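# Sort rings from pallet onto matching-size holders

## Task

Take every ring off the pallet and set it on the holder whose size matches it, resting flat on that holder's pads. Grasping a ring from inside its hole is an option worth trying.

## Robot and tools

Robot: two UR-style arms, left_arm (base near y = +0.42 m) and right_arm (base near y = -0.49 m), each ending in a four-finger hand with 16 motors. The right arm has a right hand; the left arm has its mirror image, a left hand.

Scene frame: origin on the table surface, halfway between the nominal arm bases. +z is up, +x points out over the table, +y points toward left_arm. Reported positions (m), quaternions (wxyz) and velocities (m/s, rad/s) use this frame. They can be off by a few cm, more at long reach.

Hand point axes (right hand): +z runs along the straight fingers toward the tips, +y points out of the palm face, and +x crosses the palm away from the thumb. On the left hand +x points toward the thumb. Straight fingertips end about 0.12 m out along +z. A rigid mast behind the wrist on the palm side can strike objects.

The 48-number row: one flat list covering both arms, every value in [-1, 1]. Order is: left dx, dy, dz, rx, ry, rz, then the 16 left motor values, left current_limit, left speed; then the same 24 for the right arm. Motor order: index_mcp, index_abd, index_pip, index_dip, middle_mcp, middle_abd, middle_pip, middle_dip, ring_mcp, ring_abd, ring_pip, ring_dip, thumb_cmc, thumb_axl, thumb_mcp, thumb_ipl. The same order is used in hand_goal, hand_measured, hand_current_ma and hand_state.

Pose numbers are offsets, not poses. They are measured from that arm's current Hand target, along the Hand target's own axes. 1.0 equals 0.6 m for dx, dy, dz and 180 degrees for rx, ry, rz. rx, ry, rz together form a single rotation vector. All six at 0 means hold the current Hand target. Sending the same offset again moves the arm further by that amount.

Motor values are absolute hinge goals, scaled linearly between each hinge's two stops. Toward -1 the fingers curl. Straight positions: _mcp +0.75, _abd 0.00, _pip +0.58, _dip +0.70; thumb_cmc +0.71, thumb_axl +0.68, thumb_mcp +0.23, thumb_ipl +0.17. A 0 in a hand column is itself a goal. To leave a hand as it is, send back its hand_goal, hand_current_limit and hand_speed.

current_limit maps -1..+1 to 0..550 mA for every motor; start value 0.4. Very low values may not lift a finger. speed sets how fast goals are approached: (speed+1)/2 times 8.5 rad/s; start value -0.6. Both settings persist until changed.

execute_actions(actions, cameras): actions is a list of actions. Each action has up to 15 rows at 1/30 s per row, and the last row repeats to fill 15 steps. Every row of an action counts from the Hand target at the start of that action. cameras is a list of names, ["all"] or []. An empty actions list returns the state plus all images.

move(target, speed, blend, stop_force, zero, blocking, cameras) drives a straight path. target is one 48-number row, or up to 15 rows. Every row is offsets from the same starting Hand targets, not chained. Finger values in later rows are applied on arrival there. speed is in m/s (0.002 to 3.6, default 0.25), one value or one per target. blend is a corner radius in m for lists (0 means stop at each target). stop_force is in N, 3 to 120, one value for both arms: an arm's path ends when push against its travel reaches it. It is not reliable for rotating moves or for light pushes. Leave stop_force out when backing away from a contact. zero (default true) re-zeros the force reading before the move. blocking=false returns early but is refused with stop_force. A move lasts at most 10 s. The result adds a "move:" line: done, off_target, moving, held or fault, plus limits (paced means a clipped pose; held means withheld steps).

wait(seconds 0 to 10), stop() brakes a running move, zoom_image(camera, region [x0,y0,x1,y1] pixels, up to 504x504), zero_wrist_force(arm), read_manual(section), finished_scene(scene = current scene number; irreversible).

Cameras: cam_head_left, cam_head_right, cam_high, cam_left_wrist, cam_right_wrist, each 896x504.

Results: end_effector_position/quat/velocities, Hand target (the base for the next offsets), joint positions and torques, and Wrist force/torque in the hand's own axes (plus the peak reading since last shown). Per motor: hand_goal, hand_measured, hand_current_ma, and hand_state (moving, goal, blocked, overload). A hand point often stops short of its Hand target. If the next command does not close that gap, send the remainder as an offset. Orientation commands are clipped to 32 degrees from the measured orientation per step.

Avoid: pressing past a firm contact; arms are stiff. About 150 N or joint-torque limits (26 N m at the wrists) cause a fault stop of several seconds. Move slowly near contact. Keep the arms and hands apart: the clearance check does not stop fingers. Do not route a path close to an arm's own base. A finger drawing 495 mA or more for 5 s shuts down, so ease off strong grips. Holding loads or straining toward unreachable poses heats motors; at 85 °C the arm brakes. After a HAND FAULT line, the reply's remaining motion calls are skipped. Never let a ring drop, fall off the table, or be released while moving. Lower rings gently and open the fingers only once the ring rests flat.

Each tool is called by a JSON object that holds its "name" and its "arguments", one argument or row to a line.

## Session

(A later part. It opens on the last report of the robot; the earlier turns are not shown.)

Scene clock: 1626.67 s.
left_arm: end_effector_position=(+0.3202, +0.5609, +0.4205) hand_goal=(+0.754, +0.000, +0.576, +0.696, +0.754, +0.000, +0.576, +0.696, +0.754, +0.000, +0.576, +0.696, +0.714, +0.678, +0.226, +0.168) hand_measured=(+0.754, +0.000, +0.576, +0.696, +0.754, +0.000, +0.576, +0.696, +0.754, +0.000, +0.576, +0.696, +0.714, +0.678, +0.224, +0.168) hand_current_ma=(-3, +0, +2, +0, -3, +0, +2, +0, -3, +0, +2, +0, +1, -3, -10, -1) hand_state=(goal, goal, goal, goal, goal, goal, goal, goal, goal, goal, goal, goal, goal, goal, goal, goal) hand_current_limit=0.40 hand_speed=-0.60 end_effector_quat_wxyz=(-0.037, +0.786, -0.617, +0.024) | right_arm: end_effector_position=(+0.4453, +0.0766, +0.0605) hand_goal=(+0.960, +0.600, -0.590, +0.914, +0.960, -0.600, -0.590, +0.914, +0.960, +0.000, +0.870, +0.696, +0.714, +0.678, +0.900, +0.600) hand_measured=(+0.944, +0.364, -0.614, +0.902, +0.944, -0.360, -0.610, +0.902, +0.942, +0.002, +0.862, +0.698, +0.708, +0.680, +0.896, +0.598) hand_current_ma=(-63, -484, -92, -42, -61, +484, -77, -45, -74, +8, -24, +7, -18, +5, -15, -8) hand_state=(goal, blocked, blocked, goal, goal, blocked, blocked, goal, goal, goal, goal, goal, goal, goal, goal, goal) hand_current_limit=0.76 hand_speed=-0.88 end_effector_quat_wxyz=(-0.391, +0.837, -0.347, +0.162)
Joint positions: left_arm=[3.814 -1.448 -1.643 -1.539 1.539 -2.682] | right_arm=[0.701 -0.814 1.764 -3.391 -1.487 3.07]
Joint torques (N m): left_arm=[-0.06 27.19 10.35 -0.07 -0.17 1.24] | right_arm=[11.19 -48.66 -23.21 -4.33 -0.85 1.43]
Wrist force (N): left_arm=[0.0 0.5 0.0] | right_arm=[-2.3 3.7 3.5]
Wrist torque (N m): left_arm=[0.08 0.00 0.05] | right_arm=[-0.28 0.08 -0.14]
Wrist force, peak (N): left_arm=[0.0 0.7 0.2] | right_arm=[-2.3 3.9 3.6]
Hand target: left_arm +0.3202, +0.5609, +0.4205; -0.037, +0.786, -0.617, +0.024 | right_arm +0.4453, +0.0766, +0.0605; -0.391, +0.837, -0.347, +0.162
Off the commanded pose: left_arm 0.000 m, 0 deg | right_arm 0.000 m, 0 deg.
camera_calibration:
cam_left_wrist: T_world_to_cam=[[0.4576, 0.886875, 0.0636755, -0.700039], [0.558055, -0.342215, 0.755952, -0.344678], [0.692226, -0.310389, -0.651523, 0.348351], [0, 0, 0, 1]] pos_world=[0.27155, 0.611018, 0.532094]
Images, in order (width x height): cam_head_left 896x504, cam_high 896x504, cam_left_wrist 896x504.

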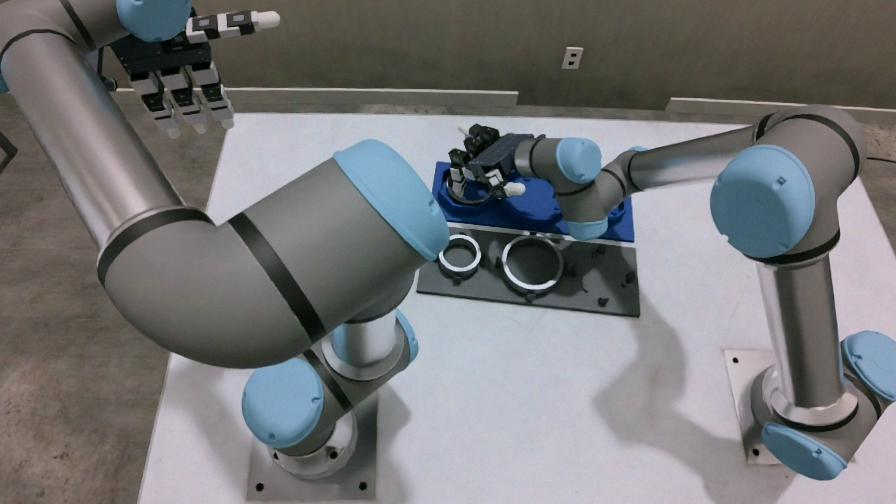

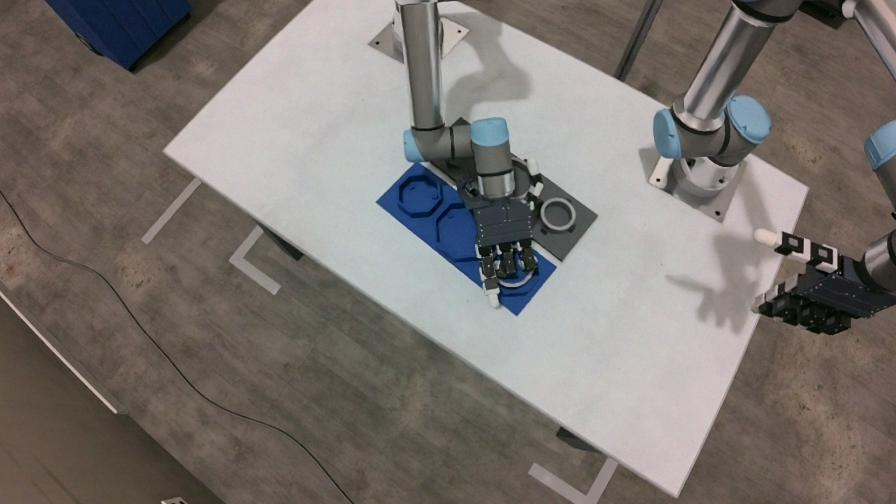

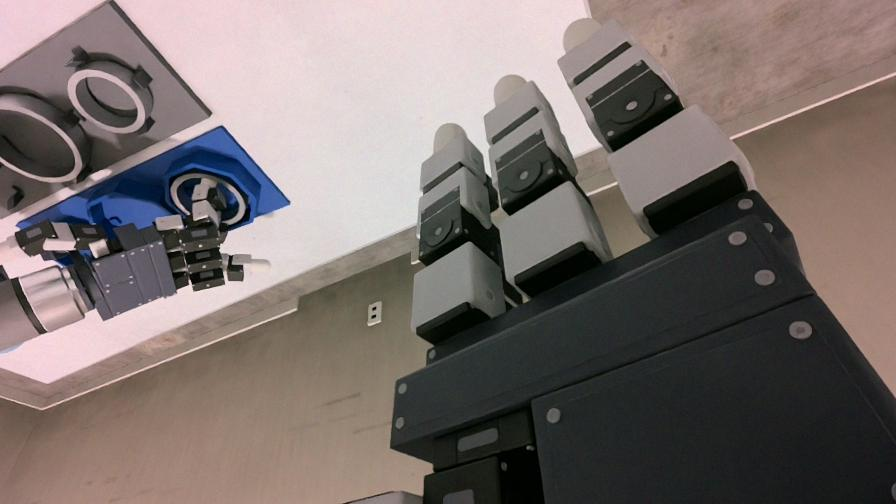

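{"name": "move", "arguments": {
  "target": [0,0,0,0,0,0,0.754,0,0.576,0.696,0.754,0,0.576,0.696,0.754,0,0.576,0.696,0.714,0.678,0.226,0.168,0.4,-0.6,0,-0.0511,-0.0429,0,0,0,0.96,0.6,-0.59,0.914,0.96,-0.6,-0.59,0.914,0.96,0,0.87,0.696,0.714,0.678,0.9,0.6,0.76,-0.88],
  "speed": 0.03,
  "cameras": ["cam_head_left","cam_high","cam_left_wrist","cam_head_right"]
}}

{"name": "zoom_image", "arguments": {
  "camera": "cam_left_wrist",
  "region": [140, 140, 260, 260]
}}

{"name": "zoom_image", "arguments": {
  "camera": "cam_head_left",
  "region": [425, 130, 525, 220]
}}

{"name": "zoom_image", "arguments": {
  "camera": "cam_high",
  "region": [470, 220, 560, 310]
}}

Scene clock: 1636.97 s.
left_arm: end_effector_position=(+0.3202, +0.5609, +0.4205) hand_goal=(+0.754, +0.000, +0.576, +0.696, +0.754, +0.000, +0.576, +0.696, +0.754, +0.000, +0.576, +0.696, +0.714, +0.678, +0.226, +0.168) hand_measured=(+0.754, +0.000, +0.576, +0.696, +0.754, +0.000, +0.576, +0.696, +0.754, +0.000, +0.576, +0.696, +0.714, +0.678, +0.224, +0.168) hand_current_ma=(-3, +0, +2, +0, -3, +0, +2, +0, -3, +0, +2, +0, +1, -3, -10, -1) hand_state=(goal, goal, goal, goal, goal, goal, goal, goal, goal, goal, goal, goal, goal, goal, goal, goal) hand_current_limit=0.40 hand_speed=-0.60 end_effector_quat_wxyz=(-0.037, +0.786, -0.617, +0.024) | right_arm: end_effector_position=(+0.4452, +0.0766, +0.1005) hand_goal=(+0.960, +0.600, -0.590, +0.914, +0.960, -0.600, -0.590, +0.914, +0.960, +0.000, +0.870, +0.696, +0.714, +0.678, +0.900, +0.600) hand_measured=(+0.944, +0.376, -0.624, +0.898, +0.942, -0.374, -0.618, +0.896, +0.942, +0.002, +0.862, +0.698, +0.708, +0.680, +0.896, +0.598) hand_current_ma=(-64, -484, -136, -61, -69, +484, -113, -65, -74, +8, -24, +7, -18, +5, -15, -8) hand_state=(goal, blocked, blocked, goal, goal, blocked, blocked, goal, goal, goal, goal, goal, goal, goal, goal, goal) hand_current_limit=0.76 hand_speed=-0.88 end_effector_quat_wxyz=(-0.391, +0.837, -0.347, +0.162)
Joint positions: left_arm=[3.814 -1.448 -1.643 -1.539 1.539 -2.682] | right_arm=[0.701 -0.89 1.762 -3.313 -1.487 3.07]
Joint torques (N m): left_arm=[-0.45 27.04 10.08 -0.05 -0.09 1.35] | right_arm=[13.31 -55.33 -26.51 -2.39 0.21 1.3]
Wrist force (N): left_arm=[0.0 0.5 0.2] | right_arm=[-1.9 4.6 2.7]
Wrist torque (N m): left_arm=[0.08 0.01 0.05] | right_arm=[-0.26 0.15 -0.14]
Wrist force, peak (N): left_arm=[-0.1 0.7 0.2] | right_arm=[-2.4 4.2 3.7]
Hand target: left_arm +0.3202, +0.5609, +0.4205; -0.037, +0.786, -0.617, +0.024 | right_arm +0.4452, +0.0766, +0.1006; -0.391, +0.837, -0.347, +0.162
Off the commanded pose: left_arm 0.000 m, 0 deg | right_arm 0.000 m, 0 deg.
move: done
camera_calibration:
cam_left_wrist: T_world_to_cam=[[0.4576, 0.886875, 0.0636755, -0.700039], [0.558055, -0.342215, 0.755952, -0.344678], [0.692226, -0.310389, -0.651523, 0.348351], [0, 0, 0, 1]] pos_world=[0.27155, 0.611018, 0.532094]
Images, in order (width x height): cam_head_left 896x504, cam_head_right 896x504, cam_high 896x504, cam_left_wrist 896x504.

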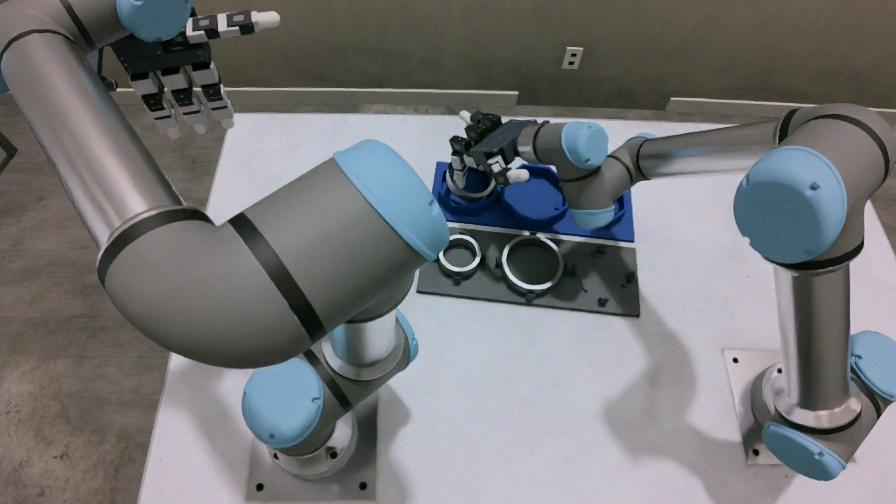

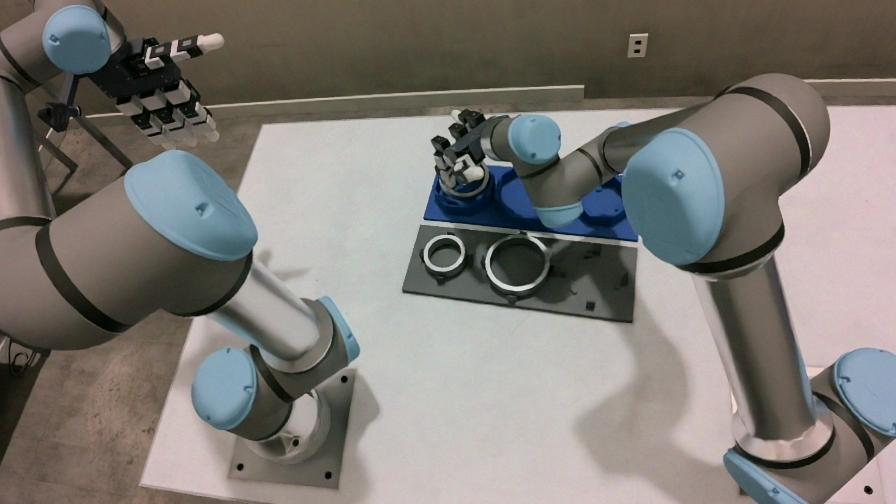

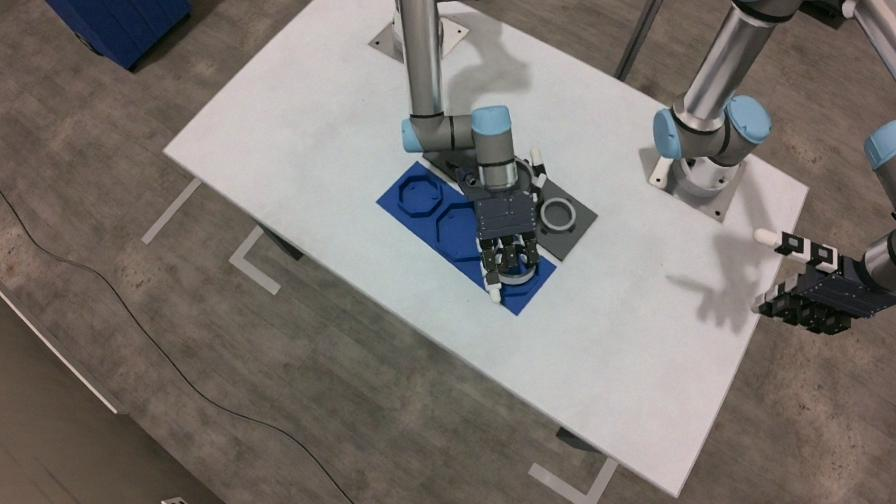

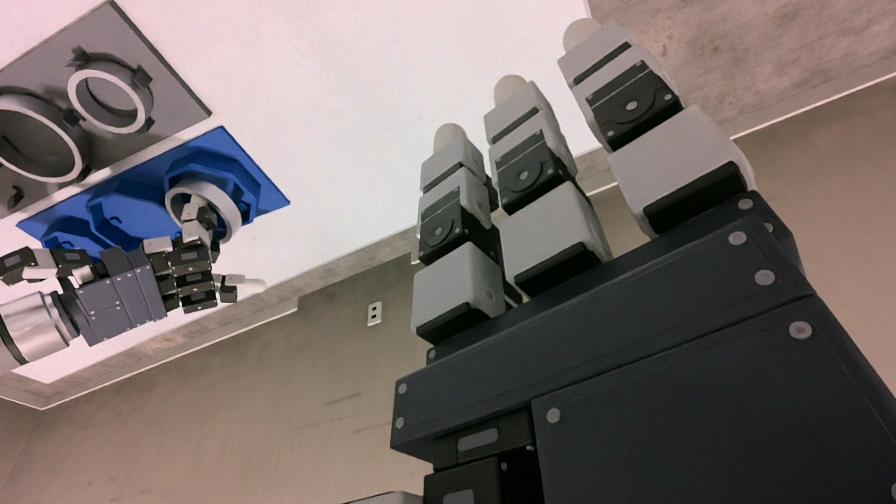

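Scaled by 4.200 from the camera's 896x504 image, which has a finer 1280x720 frame.

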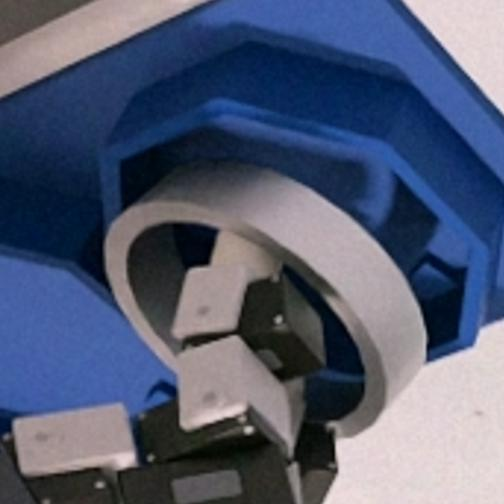

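Scaled by 5.040 from the camera's 896x504 image, which has a finer 1280x720 frame.

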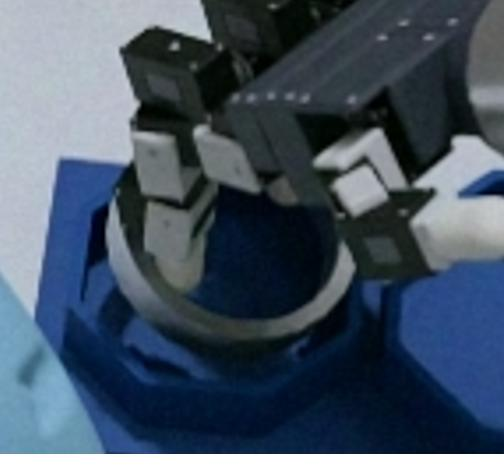

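Scaled by 5.600 from the camera's 896x504 image, which has a finer 1280x720 frame.

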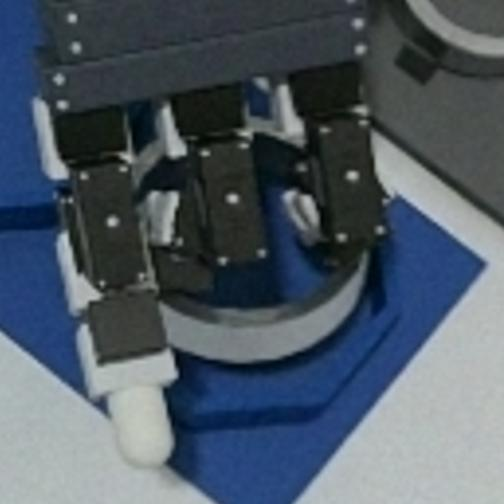

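{"name": "zoom_image", "arguments": {
  "camera": "cam_head_left",
  "region": [440, 155, 500, 210]
}}

{"name": "zoom_image", "arguments": {
  "camera": "cam_left_wrist",
  "region": [155, 170, 255, 250]
}}

{"name": "zoom_image", "arguments": {
  "camera": "cam_head_right",
  "region": [430, 145, 500, 210]
}}

Scaled by 8.400 from the camera's 896x504 image, which has a finer 1280x720 frame.

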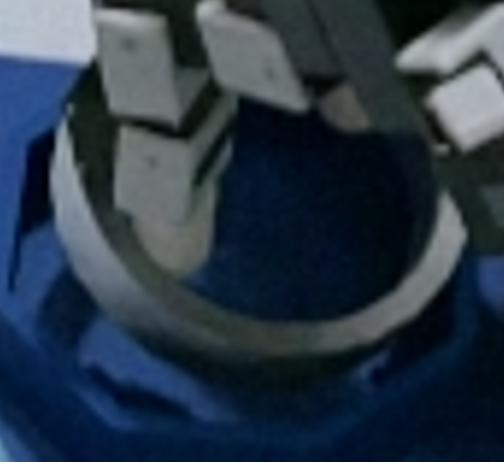

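Scaled by 5.040 from the camera's 896x504 image, which has a finer 1280x720 frame.

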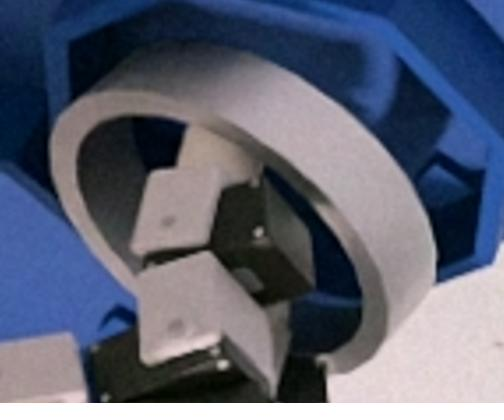

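Scaled by 7.200 from the camera's 896x504 image, which has a finer 1280x720 frame.

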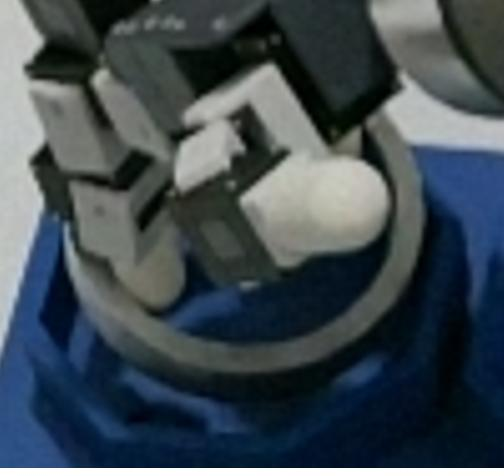

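{"name": "move", "arguments": {
  "target": [0,0,0,0,0,0,0.754,0,0.576,0.696,0.754,0,0.576,0.696,0.754,0,0.576,0.696,0.714,0.678,0.226,0.168,0.4,-0.6,0,0.0235,0.0252,0,0,0,0.96,0.6,-0.59,0.914,0.96,-0.6,-0.59,0.914,0.96,0,0.87,0.696,0.714,0.678,0.9,0.6,0.76,-0.88],
  "speed": 0.04
}}

{"name": "move", "arguments": {
  "target": [0,0,0,0,0,0,0.754,0,0.576,0.696,0.754,0,0.576,0.696,0.754,0,0.576,0.696,0.714,0.678,0.226,0.168,0.4,-0.6,0,0.0249,0.0209,0,0,0,0.96,0.6,-0.59,0.914,0.96,-0.6,-0.59,0.914,0.96,0,0.87,0.696,0.714,0.678,0.9,0.6,0.76,-0.88],
  "speed": 0.02,
  "stop_force": 7,
  "cameras": ["cam_head_left","cam_left_wrist"]
}}

{"name": "zoom_image", "arguments": {
  "camera": "cam_left_wrist",
  "region": [150, 150, 270, 260]
}}

Scene clock: 1681.67 s.
left_arm: end_effector_position=(+0.3202, +0.5609, +0.4205) hand_goal=(+0.754, +0.000, +0.576, +0.696, +0.754, +0.000, +0.576, +0.696, +0.754, +0.000, +0.576, +0.696, +0.714, +0.678, +0.226, +0.168) hand_measured=(+0.754, +0.000, +0.576, +0.696, +0.754, +0.000, +0.576, +0.696, +0.754, +0.000, +0.576, +0.696, +0.714, +0.678, +0.224, +0.168) hand_current_ma=(-3, +0, +2, +0, -3, +0, +2, +0, -3, +0, +2, +0, +1, -3, -10, -1) hand_state=(goal, goal, goal, goal, goal, goal, goal, goal, goal, goal, goal, goal, goal, goal, goal, goal) hand_current_limit=0.40 hand_speed=-0.60 end_effector_quat_wxyz=(-0.037, +0.786, -0.617, +0.024) | right_arm: end_effector_position=(+0.4470, +0.0784, +0.0801) hand_goal=(+0.960, +0.600, -0.590, +0.914, +0.960, -0.600, -0.590, +0.914, +0.960, +0.000, +0.870, +0.696, +0.714, +0.678, +0.900, +0.600) hand_measured=(+0.944, +0.376, -0.624, +0.898, +0.942, -0.376, -0.620, +0.896, +0.942, +0.002, +0.862, +0.698, +0.708, +0.680, +0.896, +0.598) hand_current_ma=(-66, -484, -137, -61, -70, +484, -114, -66, -74, +8, -24, +7, -18, +5, -15, -8) hand_state=(goal, blocked, blocked, goal, goal, blocked, blocked, goal, goal, goal, goal, goal, goal, goal, goal, goal) hand_current_limit=0.76 hand_speed=-0.88 end_effector_quat_wxyz=(-0.391, +0.837, -0.347, +0.162)
Joint positions: left_arm=[3.814 -1.448 -1.643 -1.539 1.539 -2.682] | right_arm=[0.701 -0.848 1.756 -3.349 -1.487 3.071]
Joint torques (N m): left_arm=[-0.43 27.14 10.16 0.03 0.02 1.23] | right_arm=[13.69 -42.56 -26.18 -5.26 -2.51 1.8]
Wrist force (N): left_arm=[0.0 0.5 0.0] | right_arm=[-1.9 4.6 2.9]
Wrist torque (N m): left_arm=[0.09 0.01 0.05] | right_arm=[-0.27 0.14 -0.21]
Wrist force, peak (N): left_arm=[0.0 0.8 0.3] | right_arm=[-1.8 4.8 3.2]
Hand target: left_arm +0.3202, +0.5609, +0.4205; -0.037, +0.786, -0.617, +0.024 | right_arm +0.4470, +0.0784, +0.0800; -0.391, +0.837, -0.347, +0.162
Off the commanded pose: left_arm 0.000 m, 0 deg | right_arm 0.000 m, 0 deg.
move: done

Scene clock: 1683.57 s.
left_arm: end_effector_position=(+0.3202, +0.5609, +0.4205) hand_goal=(+0.754, +0.000, +0.576, +0.696, +0.754, +0.000, +0.576, +0.696, +0.754, +0.000, +0.576, +0.696, +0.714, +0.678, +0.226, +0.168) hand_measured=(+0.754, +0.000, +0.576, +0.696, +0.754, +0.000, +0.576, +0.696, +0.754, +0.000, +0.576, +0.696, +0.714, +0.678, +0.224, +0.168) hand_current_ma=(-3, +0, +2, +0, -3, +0, +2, +0, -3, +0, +2, +0, +1, -3, -10, -1) hand_state=(goal, goal, goal, goal, goal, goal, goal, goal, goal, goal, goal, goal, goal, goal, goal, goal) hand_current_limit=0.40 hand_speed=-0.60 end_effector_quat_wxyz=(-0.037, +0.786, -0.617, +0.024) | right_arm: end_effector_position=(+0.4471, +0.0784, +0.0605) hand_goal=(+0.960, +0.600, -0.590, +0.914, +0.960, -0.600, -0.590, +0.914, +0.960, +0.000, +0.870, +0.696, +0.714, +0.678, +0.900, +0.600) hand_measured=(+0.952, +0.392, -0.638, +0.894, +0.950, -0.400, -0.632, +0.892, +0.942, +0.002, +0.864, +0.698, +0.708, +0.680, +0.896, +0.598) hand_current_ma=(-28, -484, -197, -76, -35, +484, -169, -84, -74, +8, -24, +7, -18, +5, -15, -8) hand_state=(goal, blocked, blocked, goal, goal, blocked, blocked, blocked, goal, goal, goal, goal, goal, goal, goal, goal) hand_current_limit=0.76 hand_speed=-0.88 end_effector_quat_wxyz=(-0.391, +0.837, -0.347, +0.162)
Joint positions: left_arm=[3.814 -1.448 -1.643 -1.539 1.539 -2.682] | right_arm=[0.701 -0.811 1.756 -3.387 -1.487 3.071]
Joint torques (N m): left_arm=[-0.67 27.26 10.37 0.03 -0.1 1.19] | right_arm=[5.9 -36.94 -22.46 -4.22 -1.28 -0.05]
Wrist force (N): left_arm=[-0.2 0.4 0.1] | right_arm=[-2.1 -1.0 -0.9]
Wrist torque (N m): left_arm=[0.07 0.04 0.04] | right_arm=[0.00 0.13 -0.23]
Wrist force, peak (N): left_arm=[-0.2 0.7 0.2] | right_arm=[-1.7 4.7 2.9]
Hand target: left_arm +0.3202, +0.5609, +0.4205; -0.037, +0.786, -0.617, +0.024 | right_arm +0.4471, +0.0784, +0.0605; -0.391, +0.837, -0.347, +0.162
Off the commanded pose: left_arm 0.000 m, 0 deg | right_arm 0.000 m, 0 deg.
move: done
camera_calibration:
cam_left_wrist: T_world_to_cam=[[0.4576, 0.886875, 0.0636755, -0.700039], [0.558055, -0.342215, 0.755952, -0.344678], [0.692226, -0.310389, -0.651523, 0.348351], [0, 0, 0, 1]] pos_world=[0.27155, 0.611018, 0.532094]
Images, in order (width x height): cam_head_left 896x504, cam_left_wrist 896x504.

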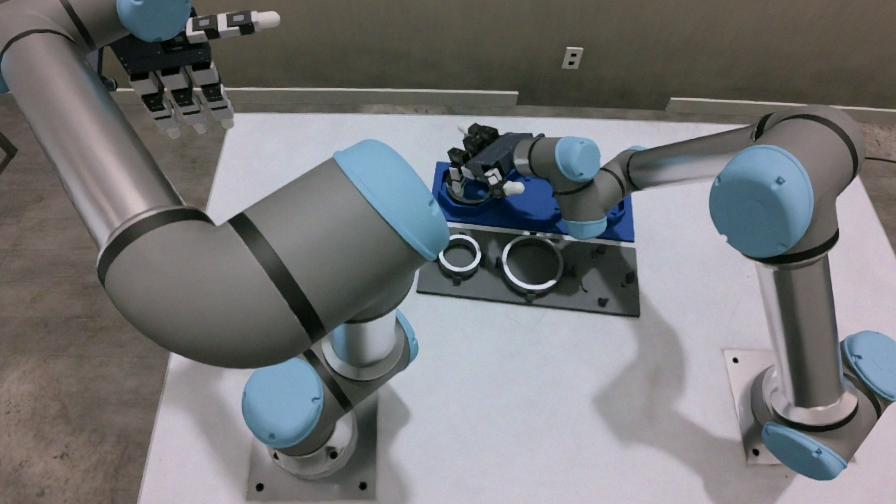

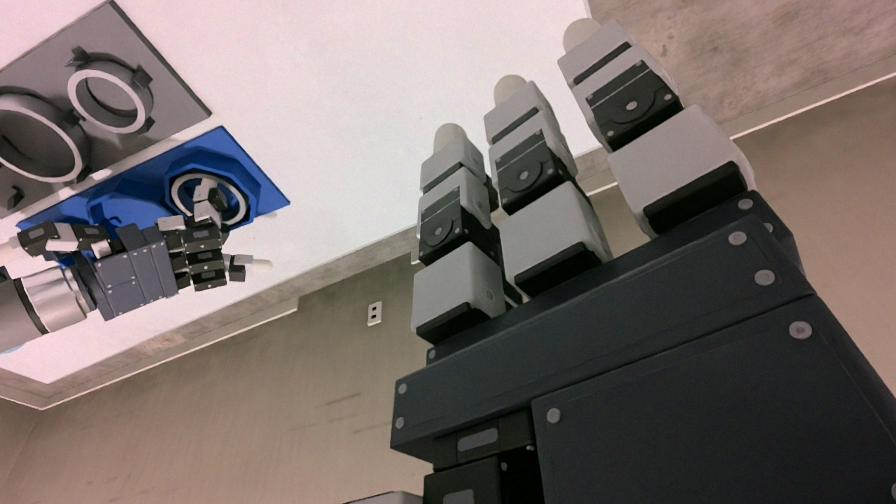

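Scaled by 4.200 from the camera's 896x504 image, which has a finer 1280x720 frame.

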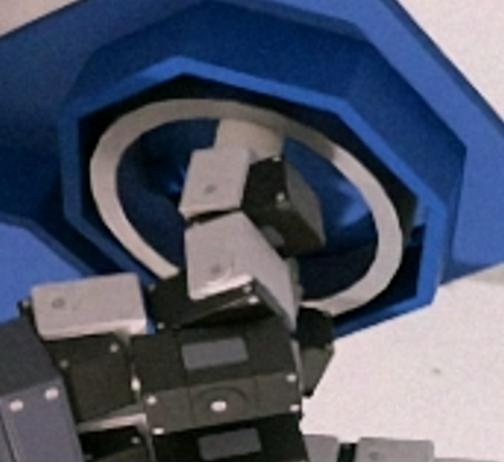

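{"name": "execute_actions", "arguments": {
  "actions": [
    [[0,0,0,0,0,0,0.754,0,0.576,0.696,0.754,0,0.576,0.696,0.754,0,0.576,0.696,0.714,0.678,0.226,0.168,0.4,-0.6,0,0,0,0,0,0,0.96,0,-0.59,0.914,0.96,0,-0.59,0.914,0.96,0,0.87,0.696,0.714,0.678,0.9,0.6,0.4,-0.8]],
    [[0,0,0,0,0,0,0.754,0,0.576,0.696,0.754,0,0.576,0.696,0.754,0,0.576,0.696,0.714,0.678,0.226,0.168,0.4,-0.6,0,0,0,0,0,0,0.96,0,-0.59,0.914,0.96,0,-0.59,0.914,0.96,0,0.87,0.696,0.714,0.678,0.9,0.6,0.4,-0.8]],
    [[0,0,0,0,0,0,0.754,0,0.576,0.696,0.754,0,0.576,0.696,0.754,0,0.576,0.696,0.714,0.678,0.226,0.168,0.4,-0.6,0,0.00214,-0.00255,0,0,0,0.96,0,-0.59,0.914,0.96,0,-0.59,0.914,0.96,0,0.87,0.696,0.714,0.678,0.9,0.6,0.4,-0.8]]
  ],
  "cameras": ["cam_left_wrist"]
}}

{"name": "zoom_image", "arguments": {
  "camera": "cam_left_wrist",
  "region": [150, 150, 270, 260]
}}

{"name": "execute_actions", "arguments": {
  "actions": [
    [[0,0,0,0,0,0,0.754,0,0.576,0.696,0.754,0,0.576,0.696,0.754,0,0.576,0.696,0.714,0.678,0.226,0.168,0.4,-0.6,0,0,0,0,0,0,0.96,0.6,-0.59,0.914,0.96,-0.6,-0.59,0.914,0.96,0,0.87,0.696,0.714,0.678,0.9,0.6,0.76,-0.88]],
    [[0,0,0,0,0,0,0.754,0,0.576,0.696,0.754,0,0.576,0.696,0.754,0,0.576,0.696,0.714,0.678,0.226,0.168,0.4,-0.6,0,0,0,0,0,0,0.96,0.6,-0.59,0.914,0.96,-0.6,-0.59,0.914,0.96,0,0.87,0.696,0.714,0.678,0.9,0.6,0.76,-0.88]],
    [[0,0,0,0,0,0,0.754,0,0.576,0.696,0.754,0,0.576,0.696,0.754,0,0.576,0.696,0.714,0.678,0.226,0.168,0.4,-0.6,0,0,0,0,0,0,0.96,0.6,-0.59,0.914,0.96,-0.6,-0.59,0.914,0.96,0,0.87,0.696,0.714,0.678,0.9,0.6,0.76,-0.88]]
  ],
  "cameras": ["cam_left_wrist"]
}}

{"name": "zoom_image", "arguments": {
  "camera": "cam_left_wrist",
  "region": [150, 150, 270, 260]
}}

Scene clock: 1697.50 s.
left_arm: end_effector_position=(+0.3202, +0.5609, +0.4205) hand_goal=(+0.754, +0.000, +0.576, +0.696, +0.754, +0.000, +0.576, +0.696, +0.754, +0.000, +0.576, +0.696, +0.714, +0.678, +0.226, +0.168) hand_measured=(+0.754, +0.000, +0.576, +0.696, +0.754, +0.000, +0.576, +0.696, +0.754, +0.000, +0.576, +0.696, +0.714, +0.678, +0.224, +0.168) hand_current_ma=(-3, +0, +2, +0, -3, +0, +2, +0, -3, +0, +2, +0, +1, -3, -10, -1) hand_state=(goal, goal, goal, goal, goal, goal, goal, goal, goal, goal, goal, goal, goal, goal, goal, goal) hand_current_limit=0.40 hand_speed=-0.60 end_effector_quat_wxyz=(-0.037, +0.786, -0.617, +0.024) | right_arm: end_effector_position=(+0.4457, +0.0770, +0.0605) hand_goal=(+0.960, +0.000, -0.590, +0.914, +0.960, +0.000, -0.590, +0.914, +0.960, +0.000, +0.870, +0.696, +0.714, +0.678, +0.900, +0.600) hand_measured=(+0.952, +0.004, -0.592, +0.912, +0.950, -0.004, -0.592, +0.912, +0.942, +0.002, +0.864, +0.698, +0.708, +0.680, +0.896, +0.598) hand_current_ma=(-33, +9, -8, -9, -37, -9, -7, -9, -74, +8, -24, +7, -18, +5, -15, -8) hand_state=(goal, goal, goal, goal, goal, goal, goal, goal, goal, goal, goal, goal, goal, goal, goal, goal) hand_current_limit=0.40 hand_speed=-0.80 end_effector_quat_wxyz=(-0.391, +0.837, -0.347, +0.162)
Joint positions: left_arm=[3.814 -1.448 -1.643 -1.539 1.539 -2.682] | right_arm=[0.701 -0.814 1.763 -3.39 -1.487 3.07]
Joint torques (N m): left_arm=[-1.29 27.4 10.83 -0.01 0 1.23] | right_arm=[-14.07 -53.83 -8.13 -4.51 2.46 -1.43]
Wrist force (N): left_arm=[0.0 0.7 0.1] | right_arm=[-2.0 0.3 -0.2]
Wrist torque (N m): left_arm=[0.09 0.01 0.05] | right_arm=[-0.04 0.15 -0.19]
Wrist force, peak (N): left_arm=[0.1 0.8 0.2] | right_arm=[-1.7 -1.7 -3.0]
Hand target: left_arm +0.3202, +0.5609, +0.4205; -0.037, +0.786, -0.617, +0.024 | right_arm +0.4457, +0.0770, +0.0605; -0.391, +0.837, -0.347, +0.162
Off the commanded pose: left_arm 0.000 m, 0 deg | right_arm 0.000 m, 0 deg.
camera_calibration:
cam_left_wrist: T_world_to_cam=[[0.4576, 0.886875, 0.0636755, -0.700039], [0.558055, -0.342215, 0.755952, -0.344678], [0.692226, -0.310389, -0.651523, 0.348351], [0, 0, 0, 1]] pos_world=[0.27155, 0.611018, 0.532094]
Images, in order (width x height): cam_left_wrist 896x504.

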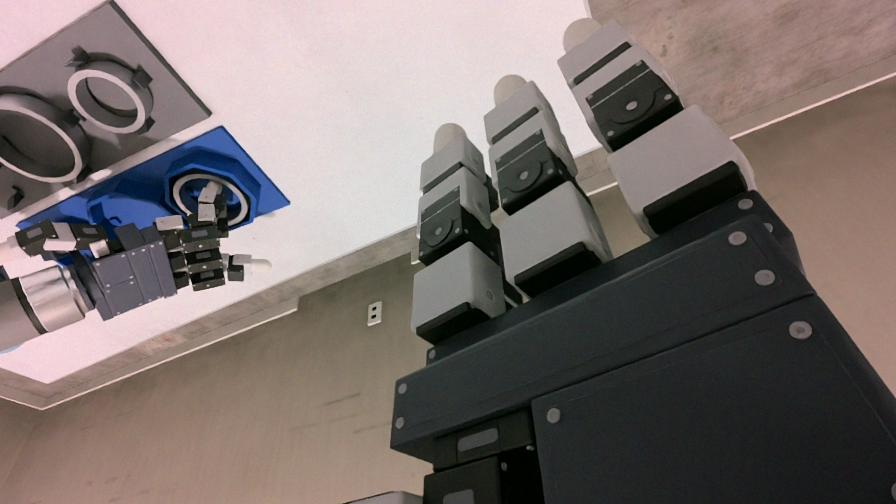

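Scaled by 4.200 from the camera's 896x504 image, which has a finer 1280x720 frame.

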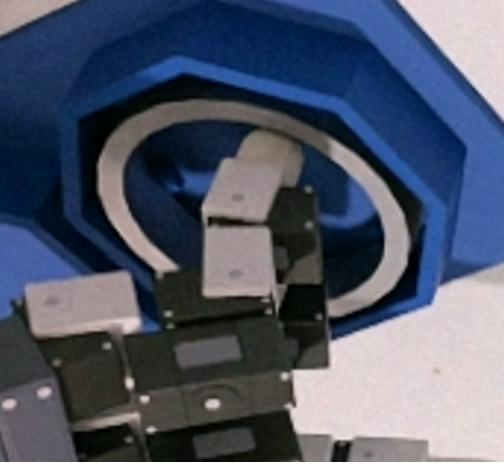

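Scene clock: 1699.20 s.
left_arm: end_effector_position=(+0.3202, +0.5609, +0.4205) hand_goal=(+0.754, +0.000, +0.576, +0.696, +0.754, +0.000, +0.576, +0.696, +0.754, +0.000, +0.576, +0.696, +0.714, +0.678, +0.226, +0.168) hand_measured=(+0.754, +0.000, +0.576, +0.696, +0.754, +0.000, +0.576, +0.696, +0.754, +0.000, +0.576, +0.696, +0.714, +0.678, +0.224, +0.168) hand_current_ma=(-3, +0, +2, +0, -3, +0, +2, +0, -3, +0, +2, +0, +1, -3, -10, -1) hand_state=(goal, goal, goal, goal, goal, goal, goal, goal, goal, goal, goal, goal, goal, goal, goal, goal) hand_current_limit=0.40 hand_speed=-0.60 end_effector_quat_wxyz=(-0.037, +0.786, -0.617, +0.024) | right_arm: end_effector_position=(+0.4457, +0.0770, +0.0605) hand_goal=(+0.960, +0.600, -0.590, +0.914, +0.960, -0.600, -0.590, +0.914, +0.960, +0.000, +0.870, +0.696, +0.714, +0.678, +0.900, +0.600) hand_measured=(+0.946, +0.356, -0.612, +0.904, +0.946, -0.356, -0.610, +0.902, +0.942, +0.002, +0.864, +0.698, +0.708, +0.680, +0.896, +0.598) hand_current_ma=(-55, -484, -86, -39, -53, +484, -79, -46, -74, +8, -24, +7, -18, +5, -15, -8) hand_state=(goal, blocked, blocked, goal, goal, blocked, blocked, goal, goal, goal, goal, goal, goal, goal, goal, goal) hand_current_limit=0.76 hand_speed=-0.88 end_effector_quat_wxyz=(-0.391, +0.837, -0.347, +0.162)
Joint positions: left_arm=[3.814 -1.448 -1.643 -1.539 1.539 -2.682] | right_arm=[0.701 -0.814 1.763 -3.39 -1.487 3.07]
Joint torques (N m): left_arm=[-0.49 27.28 10.1 -0.09 0.02 1.27] | right_arm=[-8.79 -53.25 -15.69 -4.64 1.88 -1.1]
Wrist force (N): left_arm=[-0.1 0.6 0.1] | right_arm=[-2.4 3.6 3.5]
Wrist torque (N m): left_arm=[0.09 0.02 0.05] | right_arm=[-0.29 0.10 -0.19]
Wrist force, peak (N): left_arm=[0.1 0.8 0.3] | right_arm=[-2.6 3.7 3.4]
Hand target: left_arm +0.3202, +0.5609, +0.4205; -0.037, +0.786, -0.617, +0.024 | right_arm +0.4457, +0.0770, +0.0605; -0.391, +0.837, -0.347, +0.162
Off the commanded pose: left_arm 0.000 m, 0 deg | right_arm 0.000 m, 0 deg.
camera_calibration:
cam_left_wrist: T_world_to_cam=[[0.4576, 0.886875, 0.0636755, -0.700039], [0.558055, -0.342215, 0.755952, -0.344678], [0.692226, -0.310389, -0.651523, 0.348351], [0, 0, 0, 1]] pos_world=[0.27155, 0.611018, 0.532094]
Images, in order (width x height): cam_left_wrist 896x504.

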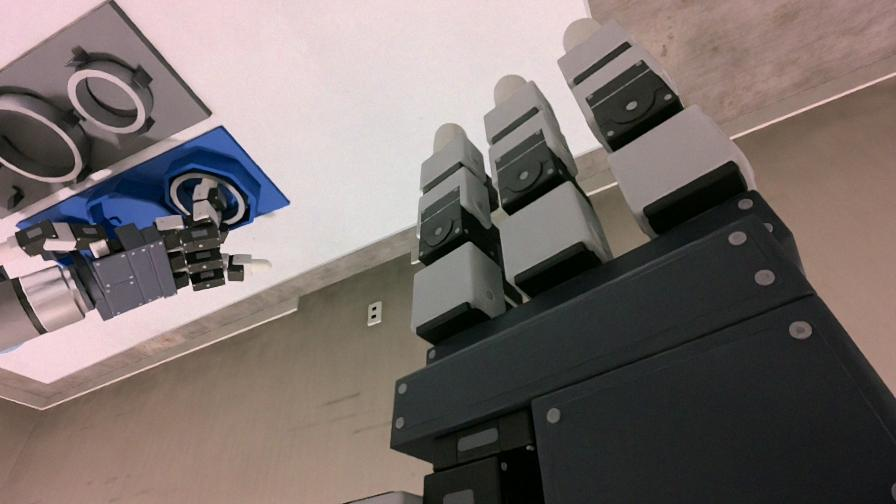

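Scaled by 4.200 from the camera's 896x504 image, which has a finer 1280x720 frame.

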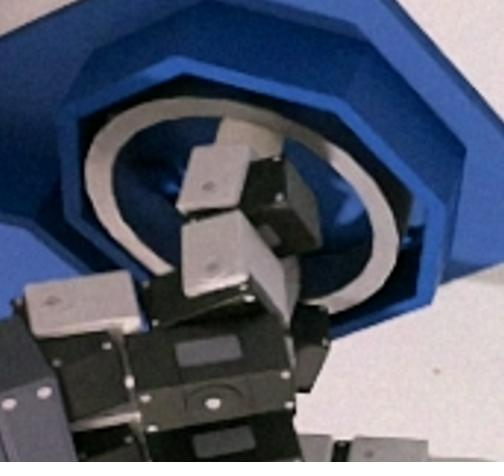

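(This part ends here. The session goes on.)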